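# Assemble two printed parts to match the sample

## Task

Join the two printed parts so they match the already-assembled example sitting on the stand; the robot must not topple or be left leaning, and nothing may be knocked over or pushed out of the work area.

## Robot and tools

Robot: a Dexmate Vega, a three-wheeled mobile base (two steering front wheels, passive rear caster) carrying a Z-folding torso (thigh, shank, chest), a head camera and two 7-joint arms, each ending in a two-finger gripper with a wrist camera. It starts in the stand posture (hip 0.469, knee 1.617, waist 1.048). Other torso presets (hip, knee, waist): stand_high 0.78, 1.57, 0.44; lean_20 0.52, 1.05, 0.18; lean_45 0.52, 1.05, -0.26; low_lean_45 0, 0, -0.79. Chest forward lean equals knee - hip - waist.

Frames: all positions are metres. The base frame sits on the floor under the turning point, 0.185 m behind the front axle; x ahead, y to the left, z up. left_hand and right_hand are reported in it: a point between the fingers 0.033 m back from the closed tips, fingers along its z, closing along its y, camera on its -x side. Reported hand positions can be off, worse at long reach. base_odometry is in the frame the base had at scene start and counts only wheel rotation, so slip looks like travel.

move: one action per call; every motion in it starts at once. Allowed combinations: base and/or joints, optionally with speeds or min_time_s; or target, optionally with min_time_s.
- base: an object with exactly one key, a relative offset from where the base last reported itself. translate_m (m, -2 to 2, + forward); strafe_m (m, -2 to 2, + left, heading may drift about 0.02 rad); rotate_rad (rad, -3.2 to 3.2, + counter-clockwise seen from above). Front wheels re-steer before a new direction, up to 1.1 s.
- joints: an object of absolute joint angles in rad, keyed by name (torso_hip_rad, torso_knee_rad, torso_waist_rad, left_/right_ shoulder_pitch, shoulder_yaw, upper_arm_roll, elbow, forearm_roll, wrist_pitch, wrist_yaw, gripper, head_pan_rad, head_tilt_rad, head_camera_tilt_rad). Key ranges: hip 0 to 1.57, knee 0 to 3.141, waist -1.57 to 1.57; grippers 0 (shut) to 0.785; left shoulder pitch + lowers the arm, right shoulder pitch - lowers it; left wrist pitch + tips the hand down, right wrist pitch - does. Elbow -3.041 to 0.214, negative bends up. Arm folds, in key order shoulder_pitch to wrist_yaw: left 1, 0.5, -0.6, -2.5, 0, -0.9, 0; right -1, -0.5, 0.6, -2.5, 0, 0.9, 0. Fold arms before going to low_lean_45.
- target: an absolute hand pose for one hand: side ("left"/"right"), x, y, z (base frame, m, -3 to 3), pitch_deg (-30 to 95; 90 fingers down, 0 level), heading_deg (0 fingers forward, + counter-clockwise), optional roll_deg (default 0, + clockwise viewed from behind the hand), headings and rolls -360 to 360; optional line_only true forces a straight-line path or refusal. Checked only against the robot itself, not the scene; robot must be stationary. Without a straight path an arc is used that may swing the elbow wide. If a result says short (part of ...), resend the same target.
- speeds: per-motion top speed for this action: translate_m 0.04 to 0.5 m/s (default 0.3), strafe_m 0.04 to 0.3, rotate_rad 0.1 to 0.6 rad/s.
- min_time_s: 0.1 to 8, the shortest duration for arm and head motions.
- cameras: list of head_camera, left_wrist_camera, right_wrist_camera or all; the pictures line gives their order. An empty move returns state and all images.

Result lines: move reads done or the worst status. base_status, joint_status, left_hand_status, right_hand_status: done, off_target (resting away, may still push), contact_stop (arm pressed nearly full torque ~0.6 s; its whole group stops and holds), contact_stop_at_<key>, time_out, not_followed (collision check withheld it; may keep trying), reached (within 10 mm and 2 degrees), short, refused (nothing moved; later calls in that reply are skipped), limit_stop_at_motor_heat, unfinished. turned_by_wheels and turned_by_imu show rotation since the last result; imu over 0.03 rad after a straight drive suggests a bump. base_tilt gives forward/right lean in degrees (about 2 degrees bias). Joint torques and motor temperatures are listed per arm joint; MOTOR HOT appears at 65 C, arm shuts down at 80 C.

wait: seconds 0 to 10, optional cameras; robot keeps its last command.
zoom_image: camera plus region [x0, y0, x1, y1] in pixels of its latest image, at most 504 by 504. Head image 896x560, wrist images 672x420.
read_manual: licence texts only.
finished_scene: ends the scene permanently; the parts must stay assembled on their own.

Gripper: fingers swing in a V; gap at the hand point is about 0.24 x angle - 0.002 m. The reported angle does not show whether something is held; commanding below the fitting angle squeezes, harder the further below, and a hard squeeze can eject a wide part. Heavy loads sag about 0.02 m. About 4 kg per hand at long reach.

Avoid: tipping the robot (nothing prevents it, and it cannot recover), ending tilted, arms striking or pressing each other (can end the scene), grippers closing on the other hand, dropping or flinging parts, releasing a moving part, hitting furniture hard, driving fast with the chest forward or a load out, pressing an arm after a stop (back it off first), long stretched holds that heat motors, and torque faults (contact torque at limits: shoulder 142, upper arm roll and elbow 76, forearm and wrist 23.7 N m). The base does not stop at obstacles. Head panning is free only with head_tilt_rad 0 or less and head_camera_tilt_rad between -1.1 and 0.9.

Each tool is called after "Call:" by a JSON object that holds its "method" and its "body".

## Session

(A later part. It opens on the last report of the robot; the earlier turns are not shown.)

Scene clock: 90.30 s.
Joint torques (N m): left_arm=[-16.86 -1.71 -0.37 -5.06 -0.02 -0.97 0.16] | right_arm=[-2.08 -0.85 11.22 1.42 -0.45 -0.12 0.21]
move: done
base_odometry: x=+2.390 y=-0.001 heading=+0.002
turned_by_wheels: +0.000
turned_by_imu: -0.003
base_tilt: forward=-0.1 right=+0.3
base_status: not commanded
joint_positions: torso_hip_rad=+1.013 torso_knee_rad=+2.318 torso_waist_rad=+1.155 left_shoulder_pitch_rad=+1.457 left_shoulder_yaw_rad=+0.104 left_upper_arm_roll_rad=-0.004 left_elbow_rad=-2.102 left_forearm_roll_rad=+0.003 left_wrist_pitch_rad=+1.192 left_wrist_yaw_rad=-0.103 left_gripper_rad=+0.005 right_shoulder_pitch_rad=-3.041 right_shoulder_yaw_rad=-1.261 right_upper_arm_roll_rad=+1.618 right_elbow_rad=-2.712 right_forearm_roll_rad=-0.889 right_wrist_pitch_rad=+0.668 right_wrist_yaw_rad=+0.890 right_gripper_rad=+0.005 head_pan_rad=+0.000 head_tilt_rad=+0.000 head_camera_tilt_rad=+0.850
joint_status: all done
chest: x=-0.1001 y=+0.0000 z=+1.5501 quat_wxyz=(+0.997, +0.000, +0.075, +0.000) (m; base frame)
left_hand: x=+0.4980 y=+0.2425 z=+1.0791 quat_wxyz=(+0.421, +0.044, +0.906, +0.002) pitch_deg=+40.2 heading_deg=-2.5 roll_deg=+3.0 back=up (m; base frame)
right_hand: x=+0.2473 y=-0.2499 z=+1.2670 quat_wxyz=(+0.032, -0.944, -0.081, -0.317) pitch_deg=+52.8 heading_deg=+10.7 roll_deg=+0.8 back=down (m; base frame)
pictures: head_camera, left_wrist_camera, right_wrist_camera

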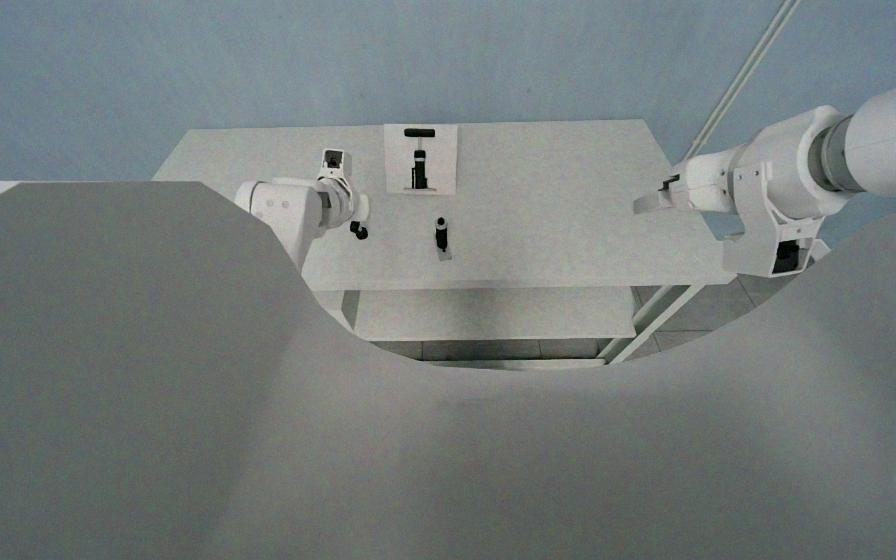

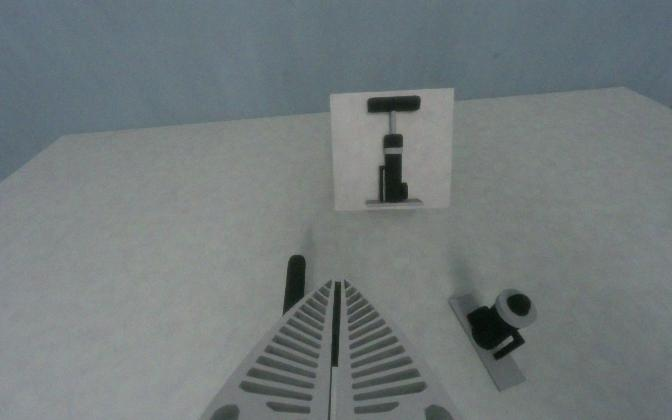

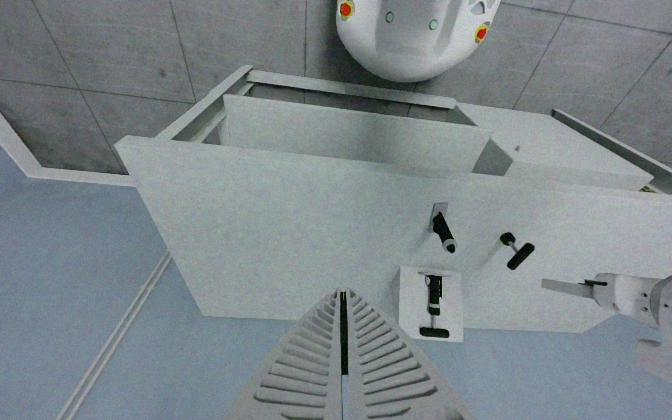

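Call:
{"method": "zoom_image", "body": {"camera": "left_wrist_camera", "region": [430, 260, 550, 400]}}

Call:
{"method": "zoom_image", "body": {"camera": "left_wrist_camera", "region": [320, 70, 470, 230]}}

Call:
{"method": "zoom_image", "body": {"camera": "left_wrist_camera", "region": [240, 230, 360, 350]}}

Scaled by 3.600 from the camera's 672x420 image, which has a finer 960x600 frame.

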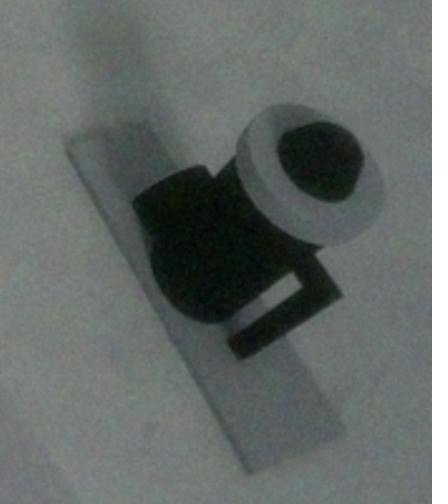

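Scaled by 3.150 from the camera's 672x420 image, which has a finer 960x600 frame.

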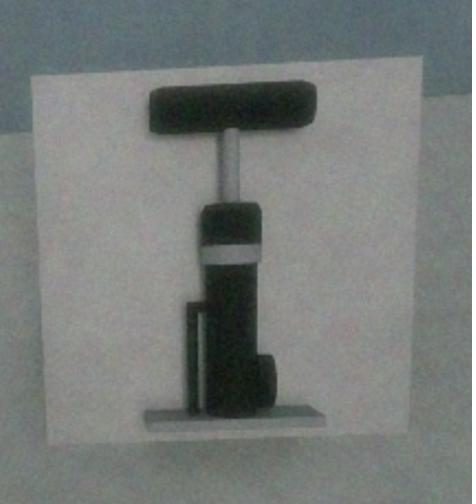

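Scaled by 4.200 from the camera's 672x420 image, which has a finer 960x600 frame.

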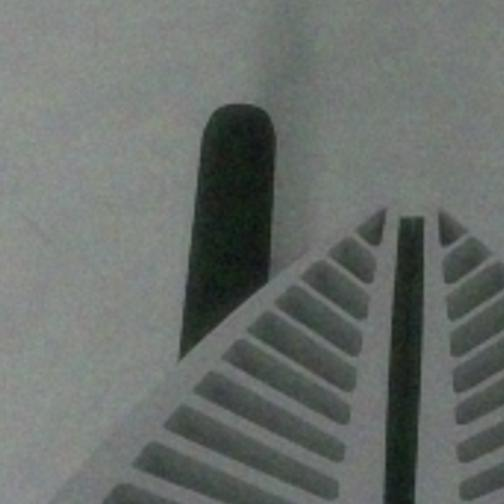

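Call:
{"method": "move", "body": {"joints": {"right_shoulder_pitch_rad": -1.453, "right_shoulder_yaw_rad": -0.1, "right_upper_arm_roll_rad": 0.0, "right_elbow_rad": -2.1, "right_forearm_roll_rad": 0.0, "right_wrist_pitch_rad": -1.197, "right_wrist_yaw_rad": 0.1}, "min_time_s": 7, "cameras": ["all"]}}

Scene clock: 99.77 s.
Joint torques (N m): left_arm=[-19.4 -2.8 0.67 -5.6 0.03 -0.81 0.3] | right_arm=[20.93 0.06 -1.85 -5.36 -0.09 1.06 -0.33]
move: done
base_odometry: x=+2.390 y=-0.001 heading=+0.002
turned_by_wheels: +0.000
turned_by_imu: -0.003
base_tilt: forward=-0.3 right=+0.3
base_status: not commanded
joint_positions: torso_hip_rad=+1.013 torso_knee_rad=+2.318 torso_waist_rad=+1.155 left_shoulder_pitch_rad=+1.453 left_shoulder_yaw_rad=+0.100 left_upper_arm_roll_rad=+0.000 left_elbow_rad=-2.100 left_forearm_roll_rad=+0.000 left_wrist_pitch_rad=+1.197 left_wrist_yaw_rad=-0.100 left_gripper_rad=+0.005 right_shoulder_pitch_rad=-1.458 right_shoulder_yaw_rad=-0.103 right_upper_arm_roll_rad=+0.005 right_elbow_rad=-2.102 right_forearm_roll_rad=-0.003 right_wrist_pitch_rad=-1.192 right_wrist_yaw_rad=+0.102 right_gripper_rad=+0.005 head_pan_rad=+0.000 head_tilt_rad=+0.000 head_camera_tilt_rad=+0.850
joint_status: all done
chest: x=-0.1000 y=+0.0000 z=+1.5501 quat_wxyz=(+0.997, +0.000, +0.075, +0.000) (m; base frame)
left_hand: x=+0.4983 y=+0.2390 z=+1.0787 quat_wxyz=(+0.419, +0.044, +0.907, -0.001) pitch_deg=+40.4 heading_deg=-2.8 roll_deg=+2.7 back=up (m; base frame)
right_hand: x=+0.4980 y=-0.2432 z=+1.0791 quat_wxyz=(+0.421, -0.043, +0.906, -0.002) pitch_deg=+40.2 heading_deg=+2.4 roll_deg=-3.0 back=up (m; base frame)
pictures: head_camera, left_wrist_camera, right_wrist_camera

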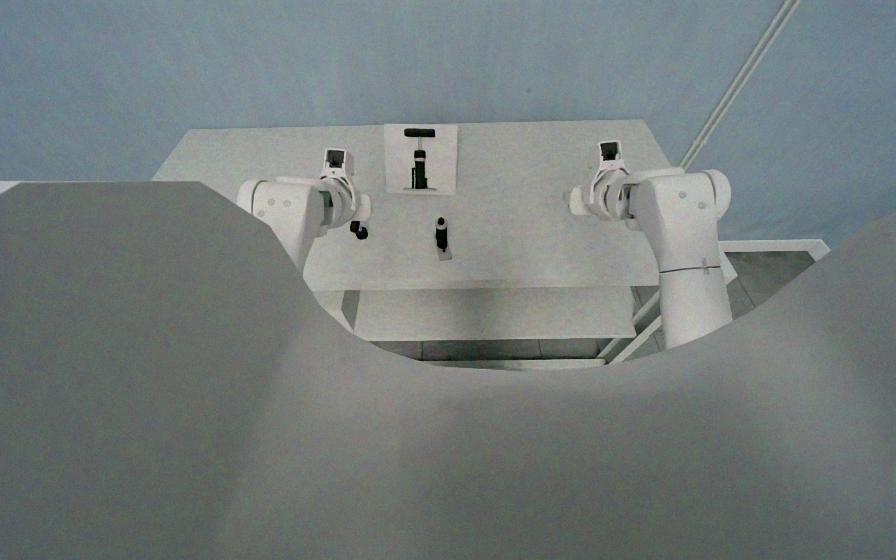

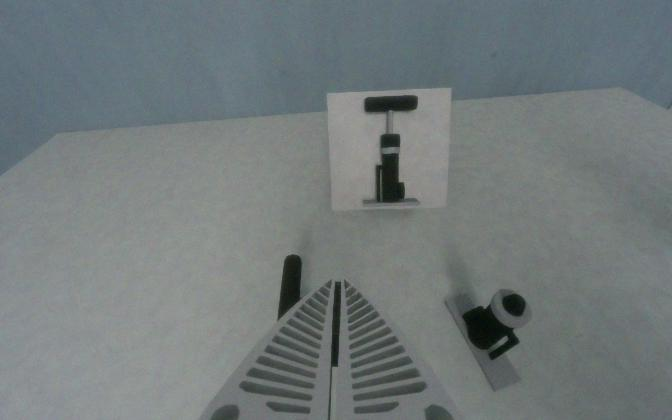

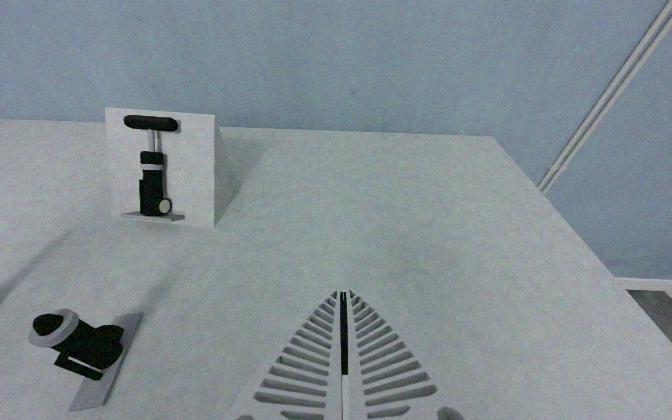

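Call:
{"method": "zoom_image", "body": {"camera": "left_wrist_camera", "region": [430, 270, 550, 400]}}

Call:
{"method": "zoom_image", "body": {"camera": "right_wrist_camera", "region": [10, 290, 150, 420]}}

Call:
{"method": "zoom_image", "body": {"camera": "right_wrist_camera", "region": [90, 90, 240, 240]}}

Scaled by 3.877 from the camera's 672x420 image, which has a finer 960x600 frame.

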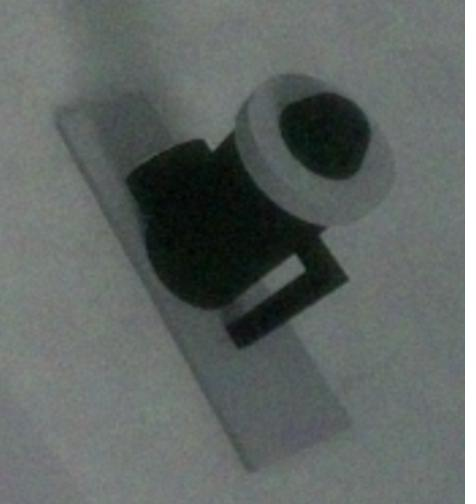

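Scaled by 3.600 from the camera's 672x420 image, which has a finer 960x600 frame.

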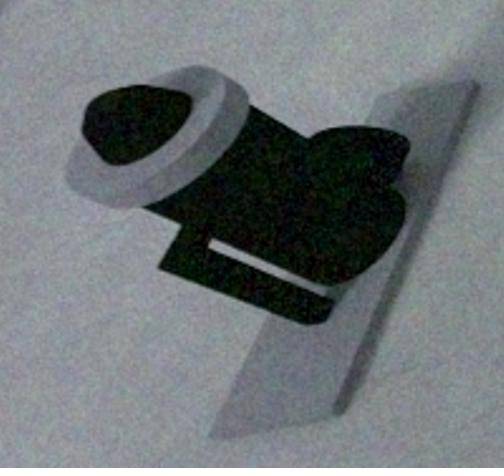

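Scaled by 3.360 from the camera's 672x420 image, which has a finer 960x600 frame.

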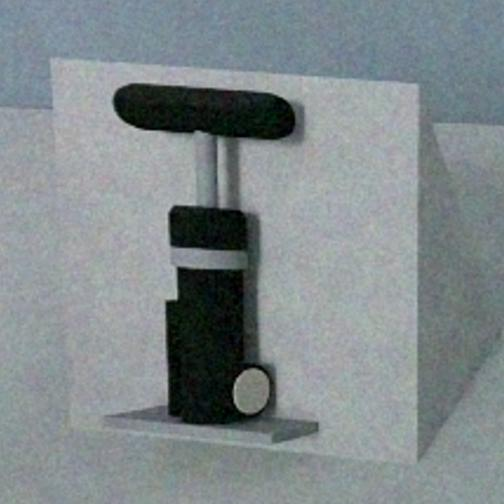

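Call:
{"method": "move", "body": {"target": {"side": "left", "x": 0.49, "y": 0.30, "z": 1.035, "pitch_deg": 45, "heading_deg": -4, "roll_deg": 0}, "cameras": []}}

Call:
{"method": "move", "body": {"joints": {"left_gripper_rad": 0.28}, "cameras": ["head_camera", "left_wrist_camera", "right_wrist_camera"]}}

Scene clock: 107.43 s.
Joint torques (N m): left_arm=[-18.21 7.56 -5.02 -6.04 -0.91 -1.29 -0.05] | right_arm=[17.28 -1.06 -1.13 -4.99 0.28 1.02 0.12]
move: done
base_odometry: x=+2.390 y=-0.001 heading=+0.002
turned_by_wheels: +0.000
turned_by_imu: -0.001
base_tilt: forward=-0.5 right=+0.2
base_status: not commanded
joint_positions: torso_hip_rad=+1.013 torso_knee_rad=+2.318 torso_waist_rad=+1.155 left_shoulder_pitch_rad=+1.439 left_shoulder_yaw_rad=+0.196 left_upper_arm_roll_rad=-0.102 left_elbow_rad=-1.963 left_forearm_roll_rad=-0.050 left_wrist_pitch_rad=+1.164 left_wrist_yaw_rad=-0.212 left_gripper_rad=+0.005 right_shoulder_pitch_rad=-1.453 right_shoulder_yaw_rad=-0.100 right_upper_arm_roll_rad=+0.000 right_elbow_rad=-2.100 right_forearm_roll_rad=+0.000 right_wrist_pitch_rad=-1.197 right_wrist_yaw_rad=+0.100 right_gripper_rad=+0.005 head_pan_rad=+0.000 head_tilt_rad=+0.000 head_camera_tilt_rad=+0.850
joint_status: not commanded
chest: x=-0.1000 y=+0.0000 z=+1.5501 quat_wxyz=(+0.997, +0.000, +0.075, +0.000) (m; base frame)
left_hand: x=+0.4900 y=+0.2979 z=+1.0357 quat_wxyz=(+0.383, +0.033, +0.923, -0.013) pitch_deg=+44.9 heading_deg=-4.0 roll_deg=+0.1 back=up (m; base frame)
left_hand_status: reached (straight line, planned for 0.8 s): 2 mm and 0.1 deg off.
right_hand: x=+0.4984 y=-0.2393 z=+1.0789 quat_wxyz=(+0.420, -0.043, +0.907, +0.001) pitch_deg=+40.4 heading_deg=+2.8 roll_deg=-2.7 back=up (m; base frame)
pictures: none
No camera images: "cameras" was empty.

Scene clock: 108.23 s.
Joint torques (N m): left_arm=[-19.23 9.09 -3.77 -3.85 -0.02 -1.69 -0.25] | right_arm=[19.2 1.72 -1.61 -6.58 0.4 1.26 -0.14]
move: done
base_odometry: x=+2.390 y=-0.001 heading=+0.002
turned_by_wheels: +0.000
turned_by_imu: +0.000
base_tilt: forward=-0.3 right=+0.2
base_status: not commanded
joint_positions: torso_hip_rad=+1.013 torso_knee_rad=+2.318 torso_waist_rad=+1.155 left_shoulder_pitch_rad=+1.438 left_shoulder_yaw_rad=+0.199 left_upper_arm_roll_rad=-0.105 left_elbow_rad=-1.959 left_forearm_roll_rad=-0.052 left_wrist_pitch_rad=+1.163 left_wrist_yaw_rad=-0.215 left_gripper_rad=+0.280 right_shoulder_pitch_rad=-1.453 right_shoulder_yaw_rad=-0.100 right_upper_arm_roll_rad=+0.000 right_elbow_rad=-2.100 right_forearm_roll_rad=+0.000 right_wrist_pitch_rad=-1.197 right_wrist_yaw_rad=+0.100 right_gripper_rad=+0.005 head_pan_rad=+0.000 head_tilt_rad=+0.000 head_camera_tilt_rad=+0.850
joint_status: all done
chest: x=-0.1000 y=+0.0000 z=+1.5501 quat_wxyz=(+0.997, +0.000, +0.075, +0.000) (m; base frame)
left_hand: x=+0.4897 y=+0.2996 z=+1.0348 quat_wxyz=(+0.382, +0.032, +0.923, -0.013) pitch_deg=+45.0 heading_deg=-4.0 roll_deg=+0.0 back=up (m; base frame)
right_hand: x=+0.4984 y=-0.2393 z=+1.0789 quat_wxyz=(+0.420, -0.043, +0.907, +0.001) pitch_deg=+40.4 heading_deg=+2.8 roll_deg=-2.7 back=up (m; base frame)
pictures: head_camera, left_wrist_camera, right_wrist_camera

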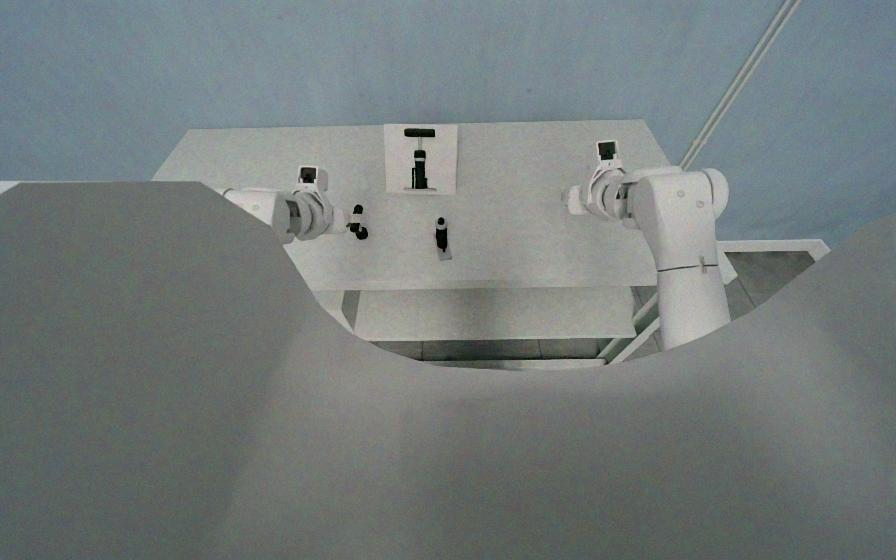

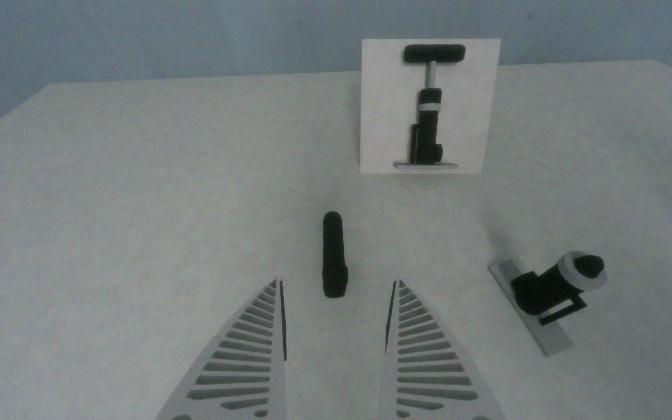

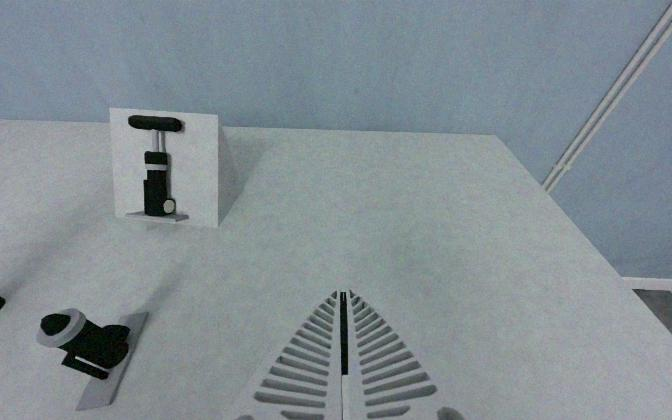

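Call:
{"method": "zoom_image", "body": {"camera": "left_wrist_camera", "region": [270, 190, 410, 310]}}

Call:
{"method": "zoom_image", "body": {"camera": "left_wrist_camera", "region": [480, 230, 630, 360]}}

Scaled by 3.600 from the camera's 672x420 image, which has a finer 960x600 frame.

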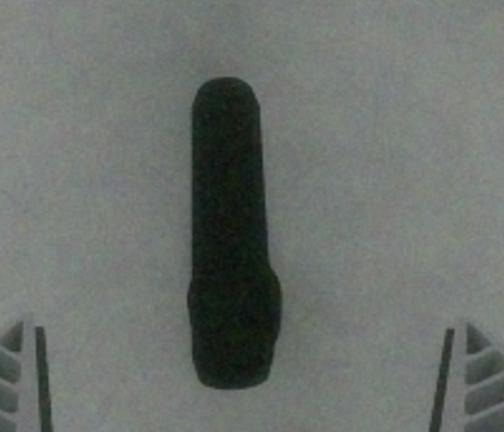

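Scaled by 3.360 from the camera's 672x420 image, which has a finer 960x600 frame.

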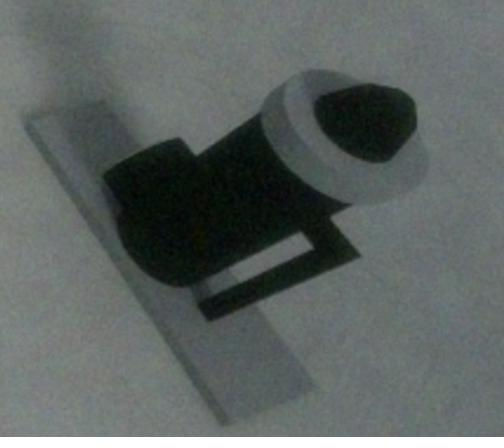

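Call:
{"method": "move", "body": {"target": {"side": "left", "x": 0.527, "y": 0.302, "z": 0.9975, "pitch_deg": 45, "heading_deg": -2.5, "roll_deg": 0, "line_only": true}, "min_time_s": 1.5, "cameras": ["left_wrist_camera", "right_wrist_camera"]}}

Scene clock: 115.93 s.
Joint torques (N m): left_arm=[-20.52 1.38 0.57 -5.16 0.42 -1.29 0.22] | right_arm=[17.96 -0.42 -2.06 -5.95 -0.36 1.33 -0.31]
move: done
base_odometry: x=+2.390 y=-0.001 heading=+0.002
turned_by_wheels: +0.000
turned_by_imu: -0.002
base_tilt: forward=-0.5 right=+0.2
base_status: not commanded
joint_positions: torso_hip_rad=+1.013 torso_knee_rad=+2.318 torso_waist_rad=+1.155 left_shoulder_pitch_rad=+1.343 left_shoulder_yaw_rad=+0.169 left_upper_arm_roll_rad=-0.079 left_elbow_rad=-1.712 left_forearm_roll_rad=-0.034 left_wrist_pitch_rad=+1.010 left_wrist_yaw_rad=-0.182 left_gripper_rad=+0.280 right_shoulder_pitch_rad=-1.453 right_shoulder_yaw_rad=-0.100 right_upper_arm_roll_rad=+0.000 right_elbow_rad=-2.100 right_forearm_roll_rad=+0.000 right_wrist_pitch_rad=-1.197 right_wrist_yaw_rad=+0.100 right_gripper_rad=+0.005 head_pan_rad=+0.000 head_tilt_rad=+0.000 head_camera_tilt_rad=+0.850
joint_status: not commanded
chest: x=-0.1000 y=+0.0000 z=+1.5501 quat_wxyz=(+0.997, +0.000, +0.075, +0.000) (m; base frame)
left_hand: x=+0.5261 y=+0.3021 z=+0.9978 quat_wxyz=(+0.382, +0.020, +0.924, -0.008) pitch_deg=+45.0 heading_deg=-2.5 roll_deg=+0.0 back=up (m; base frame)
left_hand_status: reached (straight line, planned for 1.5 s): 1 mm and 0.0 deg off.
right_hand: x=+0.4984 y=-0.2393 z=+1.0789 quat_wxyz=(+0.420, -0.043, +0.907, +0.001) pitch_deg=+40.4 heading_deg=+2.8 roll_deg=-2.7 back=up (m; base frame)
pictures: left_wrist_camera, right_wrist_camera

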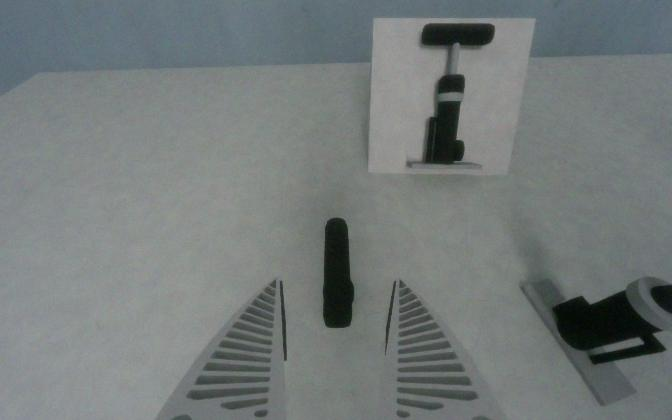

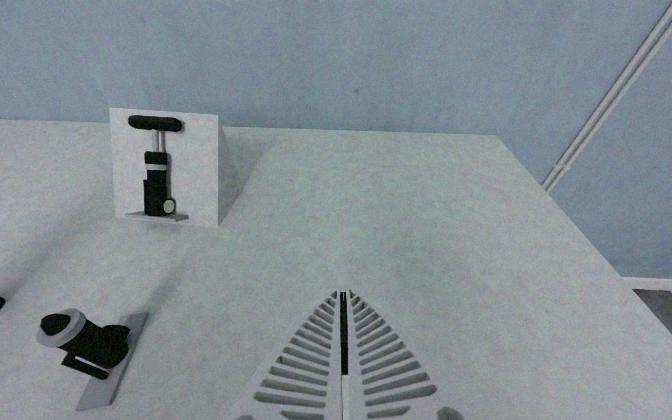

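Call:
{"method": "move", "body": {"target": {"side": "left", "x": 0.557, "y": 0.301, "z": 0.965, "pitch_deg": 45, "heading_deg": -2.5, "roll_deg": 0, "line_only": true}, "min_time_s": 1.5, "cameras": ["left_wrist_camera", "head_camera"]}}

Scene clock: 119.90 s.
Joint torques (N m): left_arm=[-21.61 0.62 0.96 -4.79 0.23 -0.77 0.33] | right_arm=[18.98 0.17 -1.99 -6.13 0.31 1.37 -0.16]
move: done
base_odometry: x=+2.390 y=-0.001 heading=+0.002
turned_by_wheels: +0.000
turned_by_imu: -0.001
base_tilt: forward=-0.2 right=+0.1
base_status: not commanded
joint_positions: torso_hip_rad=+1.013 torso_knee_rad=+2.318 torso_waist_rad=+1.155 left_shoulder_pitch_rad=+1.244 left_shoulder_yaw_rad=+0.159 left_upper_arm_roll_rad=-0.054 left_elbow_rad=-1.462 left_forearm_roll_rad=-0.024 left_wrist_pitch_rad=+0.857 left_wrist_yaw_rad=-0.174 left_gripper_rad=+0.280 right_shoulder_pitch_rad=-1.453 right_shoulder_yaw_rad=-0.100 right_upper_arm_roll_rad=+0.000 right_elbow_rad=-2.100 right_forearm_roll_rad=+0.000 right_wrist_pitch_rad=-1.197 right_wrist_yaw_rad=+0.100 right_gripper_rad=+0.005 head_pan_rad=+0.000 head_tilt_rad=+0.000 head_camera_tilt_rad=+0.850
joint_status: not commanded
chest: x=-0.1000 y=+0.0000 z=+1.5501 quat_wxyz=(+0.997, +0.000, +0.075, +0.000) (m; base frame)
left_hand: x=+0.5561 y=+0.3011 z=+0.9651 quat_wxyz=(+0.382, +0.020, +0.924, -0.008) pitch_deg=+45.0 heading_deg=-2.5 roll_deg=+0.0 back=up (m; base frame)
left_hand_status: reached (straight line, planned for 1.5 s): 1 mm and 0.0 deg off.
right_hand: x=+0.4984 y=-0.2393 z=+1.0789 quat_wxyz=(+0.420, -0.043, +0.907, +0.001) pitch_deg=+40.4 heading_deg=+2.8 roll_deg=-2.7 back=up (m; base frame)
pictures: head_camera, left_wrist_camera

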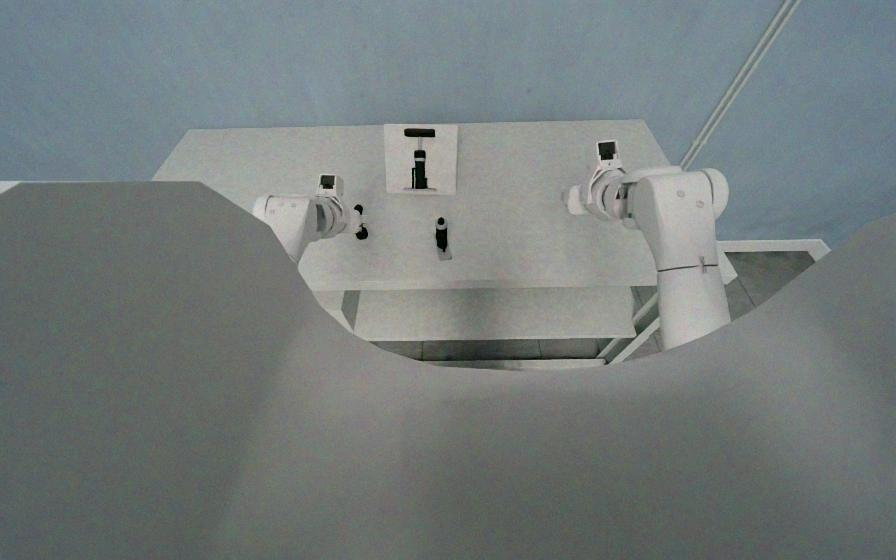

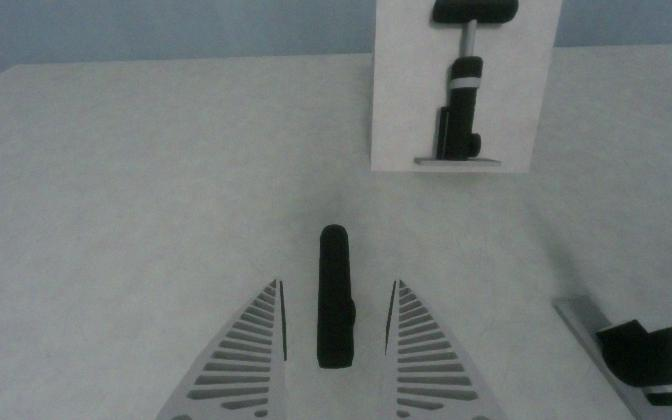

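Call:
{"method": "move", "body": {"target": {"side": "left", "x": 0.578, "y": 0.2995, "z": 0.943, "pitch_deg": 45, "heading_deg": -2.5, "roll_deg": 0, "line_only": true}, "min_time_s": 1.5, "cameras": ["left_wrist_camera", "head_camera"]}}

Scene clock: 124.10 s.
Joint torques (N m): left_arm=[-22.48 1.71 0.93 -5 0.09 -1.21 0.47] | right_arm=[18.06 0.67 -2.49 -6.02 0.1 1.3 -0.38]
move: done
base_odometry: x=+2.390 y=-0.001 heading=+0.002
turned_by_wheels: +0.000
turned_by_imu: -0.001
base_tilt: forward=-0.4 right=+0.3
base_status: not commanded
joint_positions: torso_hip_rad=+1.013 torso_knee_rad=+2.318 torso_waist_rad=+1.155 left_shoulder_pitch_rad=+1.158 left_shoulder_yaw_rad=+0.151 left_upper_arm_roll_rad=-0.037 left_elbow_rad=-1.256 left_forearm_roll_rad=-0.016 left_wrist_pitch_rad=+0.736 left_wrist_yaw_rad=-0.169 left_gripper_rad=+0.280 right_shoulder_pitch_rad=-1.453 right_shoulder_yaw_rad=-0.100 right_upper_arm_roll_rad=+0.000 right_elbow_rad=-2.100 right_forearm_roll_rad=+0.000 right_wrist_pitch_rad=-1.197 right_wrist_yaw_rad=+0.100 right_gripper_rad=+0.005 head_pan_rad=+0.000 head_tilt_rad=+0.000 head_camera_tilt_rad=+0.850
joint_status: not commanded
chest: x=-0.1000 y=+0.0000 z=+1.5501 quat_wxyz=(+0.997, +0.000, +0.075, +0.000) (m; base frame)
left_hand: x=+0.5772 y=+0.2996 z=+0.9431 quat_wxyz=(+0.382, +0.020, +0.924, -0.008) pitch_deg=+45.0 heading_deg=-2.5 roll_deg=+0.0 back=up (m; base frame)
left_hand_status: reached (straight line, planned for 1.5 s): 1 mm and 0.0 deg off.
right_hand: x=+0.4984 y=-0.2393 z=+1.0789 quat_wxyz=(+0.420, -0.043, +0.907, +0.001) pitch_deg=+40.4 heading_deg=+2.8 roll_deg=-2.7 back=up (m; base frame)
pictures: head_camera, left_wrist_camera

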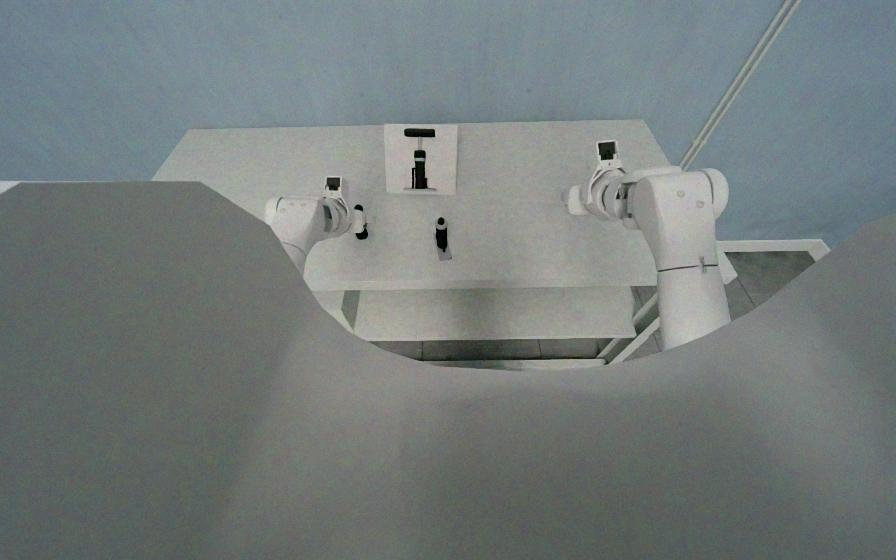

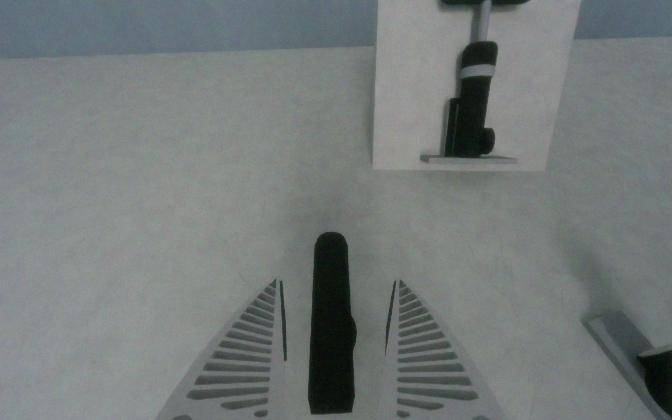

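Call:
{"method": "move", "body": {"target": {"side": "left", "x": 0.585, "y": 0.2985, "z": 0.930, "pitch_deg": 45, "heading_deg": -2.5, "roll_deg": 0, "line_only": true}, "min_time_s": 1.5, "cameras": ["left_wrist_camera", "head_camera"]}}

Call:
{"method": "zoom_image", "body": {"camera": "left_wrist_camera", "region": [250, 210, 430, 420]}}

Call:
{"method": "zoom_image", "body": {"camera": "head_camera", "region": [300, 160, 480, 290]}}

Scene clock: 128.10 s.
Joint torques (N m): left_arm=[-25.89 -1.49 -0.3 -5.24 0.6 -1.51 0.17] | right_arm=[19.84 0.32 -0.9 -5.58 0.07 1.5 -0.26]
move: done
base_odometry: x=+2.390 y=-0.001 heading=+0.002
turned_by_wheels: +0.000
turned_by_imu: -0.001
base_tilt: forward=-0.2 right=+0.1
base_status: not commanded
joint_positions: torso_hip_rad=+1.013 torso_knee_rad=+2.318 torso_waist_rad=+1.155 left_shoulder_pitch_rad=+1.117 left_shoulder_yaw_rad=+0.146 left_upper_arm_roll_rad=-0.030 left_elbow_rad=-1.146 left_forearm_roll_rad=-0.013 left_wrist_pitch_rad=+0.666 left_wrist_yaw_rad=-0.166 left_gripper_rad=+0.280 right_shoulder_pitch_rad=-1.453 right_shoulder_yaw_rad=-0.100 right_upper_arm_roll_rad=+0.000 right_elbow_rad=-2.100 right_forearm_roll_rad=+0.000 right_wrist_pitch_rad=-1.197 right_wrist_yaw_rad=+0.100 right_gripper_rad=+0.005 head_pan_rad=+0.000 head_tilt_rad=+0.000 head_camera_tilt_rad=+0.850
joint_status: not commanded
chest: x=-0.1000 y=+0.0000 z=+1.5501 quat_wxyz=(+0.997, +0.000, +0.075, +0.000) (m; base frame)
left_hand: x=+0.5843 y=+0.2986 z=+0.9301 quat_wxyz=(+0.382, +0.020, +0.924, -0.008) pitch_deg=+45.0 heading_deg=-2.5 roll_deg=+0.0 back=up (m; base frame)
left_hand_status: reached (straight line, planned for 1.5 s): 1 mm and 0.1 deg off.
right_hand: x=+0.4984 y=-0.2393 z=+1.0789 quat_wxyz=(+0.420, -0.043, +0.907, +0.001) pitch_deg=+40.4 heading_deg=+2.8 roll_deg=-2.7 back=up (m; base frame)
pictures: head_camera, left_wrist_camera

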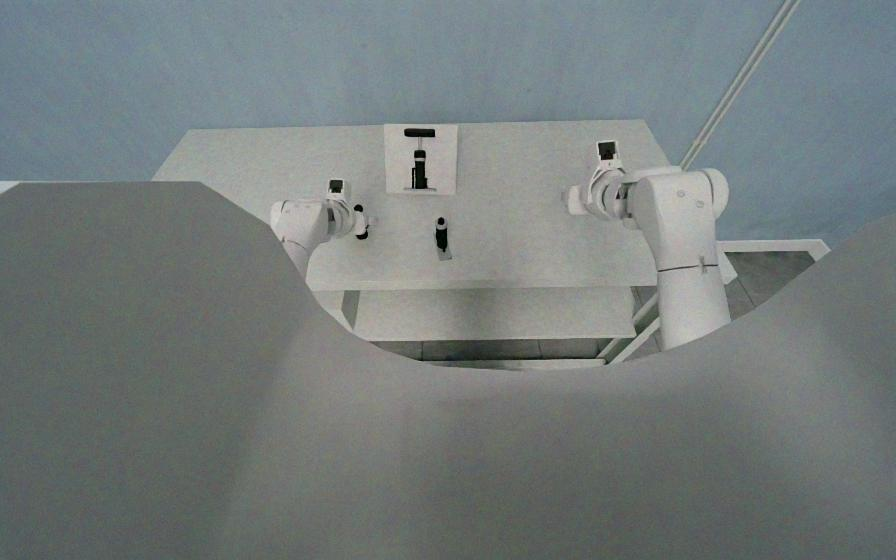

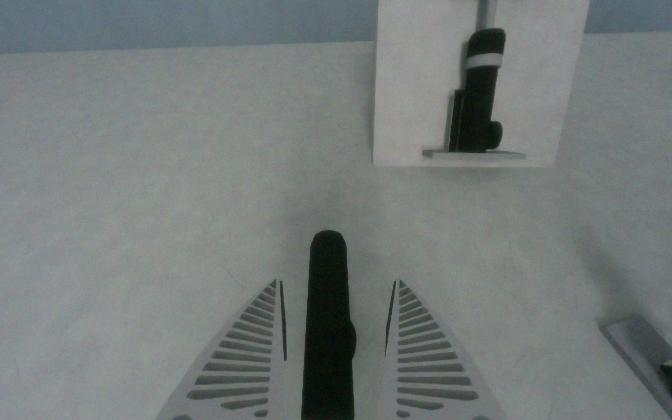

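Scaled by 2.400 from the camera's 672x420 image, which has a finer 960x600 frame.

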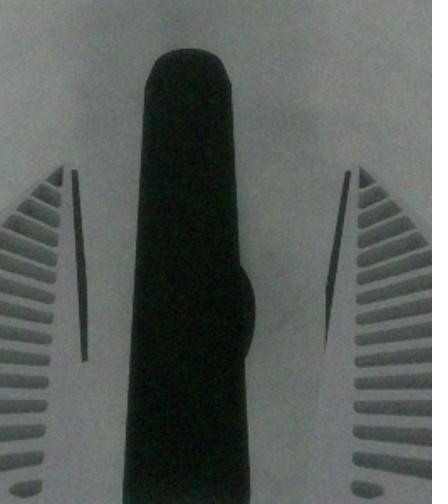

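Scaled by 2.800 from the camera's 896x560 image, which has a finer 960x600 frame.

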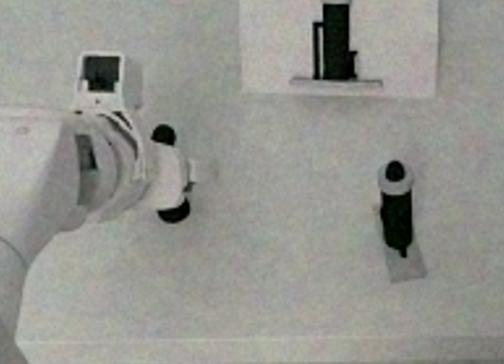

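Call:
{"method": "move", "body": {"target": {"side": "left", "x": 0.585, "y": 0.3055, "z": 0.930, "pitch_deg": 45, "heading_deg": 0, "roll_deg": 0, "line_only": true}, "min_time_s": 1.5, "cameras": ["left_wrist_camera"]}}

Call:
{"method": "zoom_image", "body": {"camera": "left_wrist_camera", "region": [250, 210, 430, 420]}}

Scene clock: 133.83 s.
Joint torques (N m): left_arm=[-22.18 3.15 -3.62 -7.36 -0.15 -1.2 0.52] | right_arm=[18.57 0.28 -1.21 -5.26 -0.2 2.12 -0.11]
move: done
base_odometry: x=+2.390 y=-0.001 heading=+0.002
turned_by_wheels: +0.000
turned_by_imu: -0.001
base_tilt: forward=-0.3 right=+0.3
base_status: not commanded
joint_positions: torso_hip_rad=+1.013 torso_knee_rad=+2.318 torso_waist_rad=+1.155 left_shoulder_pitch_rad=+1.117 left_shoulder_yaw_rad=+0.128 left_upper_arm_roll_rad=-0.049 left_elbow_rad=-1.146 left_forearm_roll_rad=-0.016 left_wrist_pitch_rad=+0.670 left_wrist_yaw_rad=-0.128 left_gripper_rad=+0.280 right_shoulder_pitch_rad=-1.453 right_shoulder_yaw_rad=-0.100 right_upper_arm_roll_rad=+0.000 right_elbow_rad=-2.100 right_forearm_roll_rad=+0.000 right_wrist_pitch_rad=-1.197 right_wrist_yaw_rad=+0.100 right_gripper_rad=+0.005 head_pan_rad=+0.000 head_tilt_rad=+0.000 head_camera_tilt_rad=+0.850
joint_status: not commanded
chest: x=-0.1000 y=+0.0000 z=+1.5501 quat_wxyz=(+0.997, +0.000, +0.075, +0.000) (m; base frame)
left_hand: x=+0.5846 y=+0.3050 z=+0.9295 quat_wxyz=(+0.382, +0.002, +0.924, -0.001) pitch_deg=+45.1 heading_deg=-0.2 roll_deg=+0.0 back=up (m; base frame)
left_hand_status: reached (straight line, planned for 1.5 s): 1 mm and 0.2 deg off.
right_hand: x=+0.4984 y=-0.2393 z=+1.0789 quat_wxyz=(+0.420, -0.043, +0.907, +0.001) pitch_deg=+40.4 heading_deg=+2.8 roll_deg=-2.7 back=up (m; base frame)
pictures: left_wrist_camera

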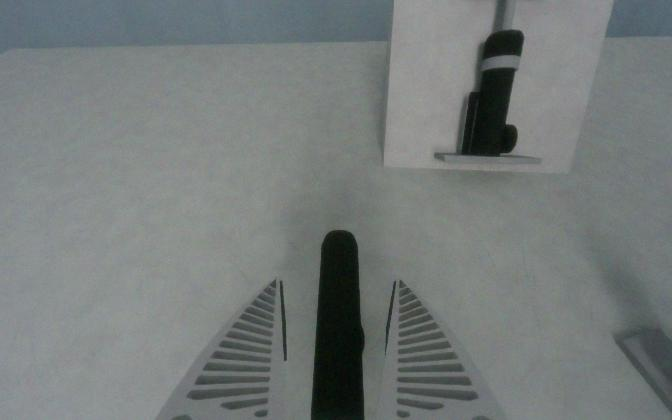

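Scaled by 2.400 from the camera's 672x420 image, which has a finer 960x600 frame.

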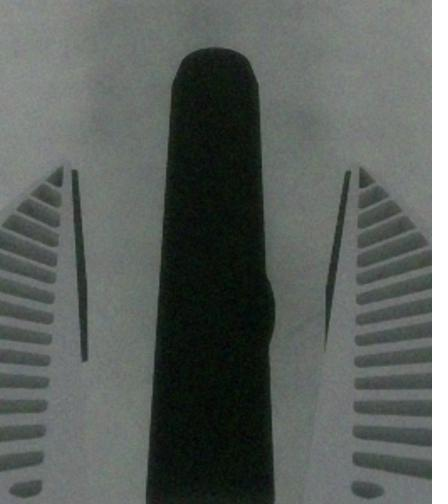

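Call:
{"method": "move", "body": {"joints": {"left_gripper_rad": 0.07}, "cameras": ["left_wrist_camera", "head_camera"]}}

Call:
{"method": "zoom_image", "body": {"camera": "left_wrist_camera", "region": [250, 210, 430, 420]}}

Scene clock: 136.00 s.
Joint torques (N m): left_arm=[-23.93 1.57 -1.49 -7.72 -0.08 -1.85 0.25] | right_arm=[19.23 -1.22 -0.75 -6.68 0.25 0.86 -0.38]
move: done
base_odometry: x=+2.390 y=-0.001 heading=+0.002
turned_by_wheels: +0.000
turned_by_imu: -0.001
base_tilt: forward=-0.3 right=+0.1
base_status: not commanded
joint_positions: torso_hip_rad=+1.013 torso_knee_rad=+2.318 torso_waist_rad=+1.155 left_shoulder_pitch_rad=+1.117 left_shoulder_yaw_rad=+0.126 left_upper_arm_roll_rad=-0.051 left_elbow_rad=-1.146 left_forearm_roll_rad=-0.016 left_wrist_pitch_rad=+0.670 left_wrist_yaw_rad=-0.125 left_gripper_rad=+0.070 right_shoulder_pitch_rad=-1.453 right_shoulder_yaw_rad=-0.100 right_upper_arm_roll_rad=+0.000 right_elbow_rad=-2.100 right_forearm_roll_rad=+0.000 right_wrist_pitch_rad=-1.197 right_wrist_yaw_rad=+0.100 right_gripper_rad=+0.005 head_pan_rad=+0.000 head_tilt_rad=+0.000 head_camera_tilt_rad=+0.850
joint_status: all done
chest: x=-0.1000 y=+0.0000 z=+1.5501 quat_wxyz=(+0.997, +0.000, +0.075, +0.000) (m; base frame)
left_hand: x=+0.5846 y=+0.3055 z=+0.9295 quat_wxyz=(+0.382, +0.000, +0.924, +0.000) pitch_deg=+45.1 heading_deg=+0.0 roll_deg=+0.0 back=up (m; base frame)
right_hand: x=+0.4984 y=-0.2393 z=+1.0789 quat_wxyz=(+0.420, -0.043, +0.907, +0.001) pitch_deg=+40.4 heading_deg=+2.8 roll_deg=-2.7 back=up (m; base frame)
pictures: head_camera, left_wrist_camera

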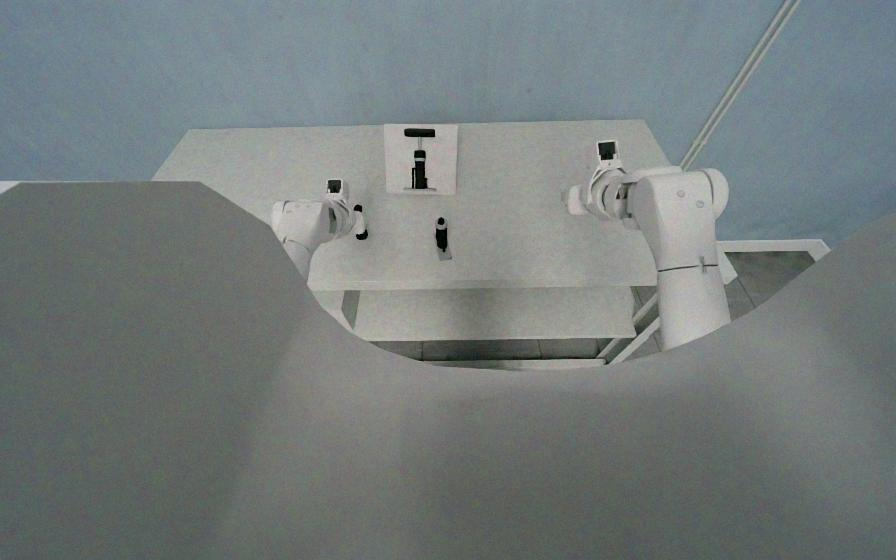

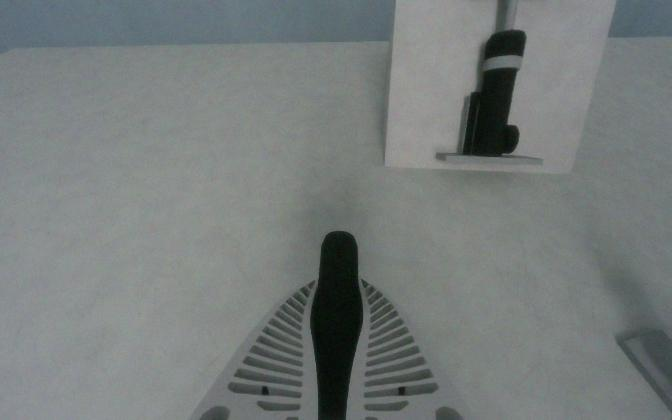

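Scaled by 2.400 from the camera's 672x420 image, which has a finer 960x600 frame.

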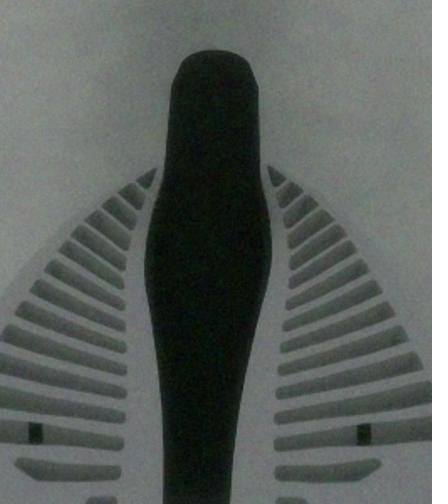

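Call:
{"method": "move", "body": {"target": {"side": "left", "x": 0.58, "y": 0.3055, "z": 0.98, "pitch_deg": 45, "heading_deg": 0, "roll_deg": 0, "line_only": true}, "min_time_s": 2, "cameras": ["left_wrist_camera", "head_camera", "right_wrist_camera"]}}

Call:
{"method": "zoom_image", "body": {"camera": "head_camera", "region": [300, 160, 480, 290]}}

Scene clock: 139.43 s.
Joint torques (N m): left_arm=[-9.31 6.05 -3.61 -6.99 -0.34 -0.83 -0.21] | right_arm=[19.54 0.34 -1.02 -7.19 0.36 1.51 -0.38]
move: done
base_odometry: x=+2.390 y=-0.001 heading=+0.002
turned_by_wheels: +0.000
turned_by_imu: -0.001
base_tilt: forward=-0.4 right=+0.3
base_status: not commanded
joint_positions: torso_hip_rad=+1.013 torso_knee_rad=+2.318 torso_waist_rad=+1.155 left_shoulder_pitch_rad=+1.164 left_shoulder_yaw_rad=+0.134 left_upper_arm_roll_rad=-0.061 left_elbow_rad=-1.400 left_forearm_roll_rad=-0.023 left_wrist_pitch_rad=+0.877 left_wrist_yaw_rad=-0.129 left_gripper_rad=+0.070 right_shoulder_pitch_rad=-1.453 right_shoulder_yaw_rad=-0.100 right_upper_arm_roll_rad=+0.000 right_elbow_rad=-2.100 right_forearm_roll_rad=+0.000 right_wrist_pitch_rad=-1.197 right_wrist_yaw_rad=+0.100 right_gripper_rad=+0.005 head_pan_rad=+0.000 head_tilt_rad=+0.000 head_camera_tilt_rad=+0.850
joint_status: not commanded
chest: x=-0.1000 y=+0.0000 z=+1.5501 quat_wxyz=(+0.997, +0.000, +0.075, +0.000) (m; base frame)
left_hand: x=+0.5801 y=+0.3054 z=+0.9789 quat_wxyz=(+0.382, +0.000, +0.924, +0.000) pitch_deg=+45.0 heading_deg=+0.0 roll_deg=+0.0 back=up (m; base frame)
left_hand_status: reached (straight line, planned for 2.0 s): 1 mm and 0.0 deg off.
right_hand: x=+0.4984 y=-0.2393 z=+1.0789 quat_wxyz=(+0.420, -0.043, +0.907, +0.001) pitch_deg=+40.4 heading_deg=+2.8 roll_deg=-2.7 back=up (m; base frame)
pictures: head_camera, left_wrist_camera, right_wrist_camera

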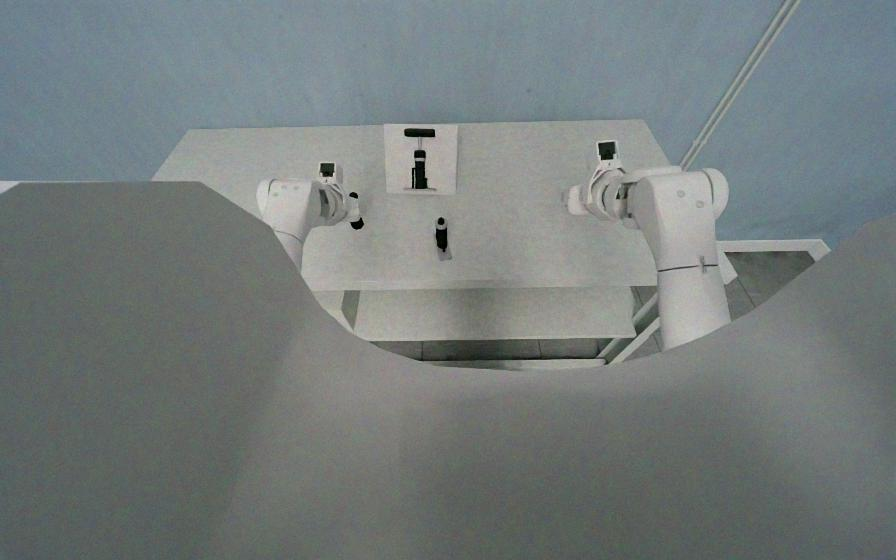

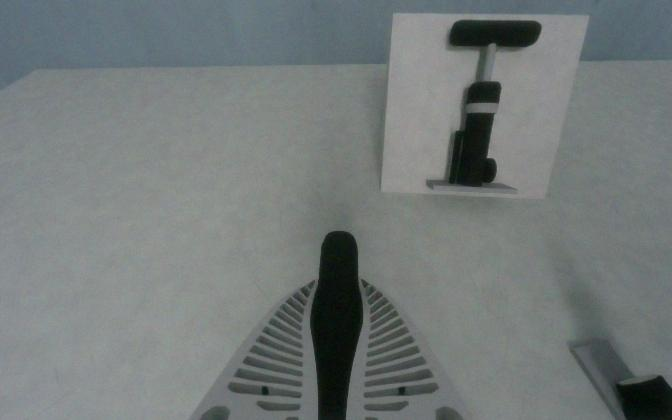

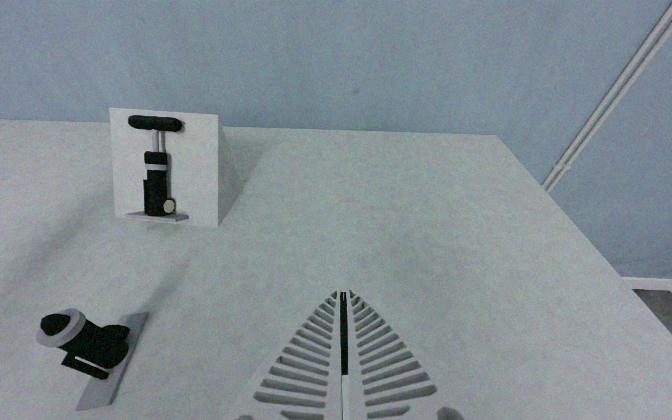

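Scaled by 2.800 from the camera's 896x560 image, which has a finer 960x600 frame.

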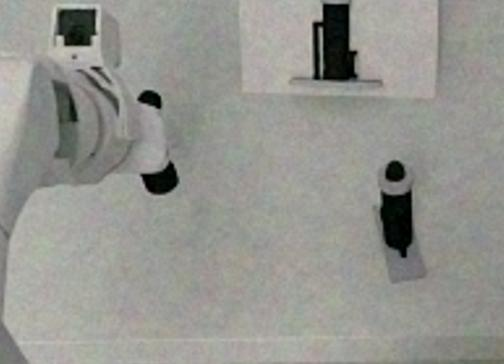

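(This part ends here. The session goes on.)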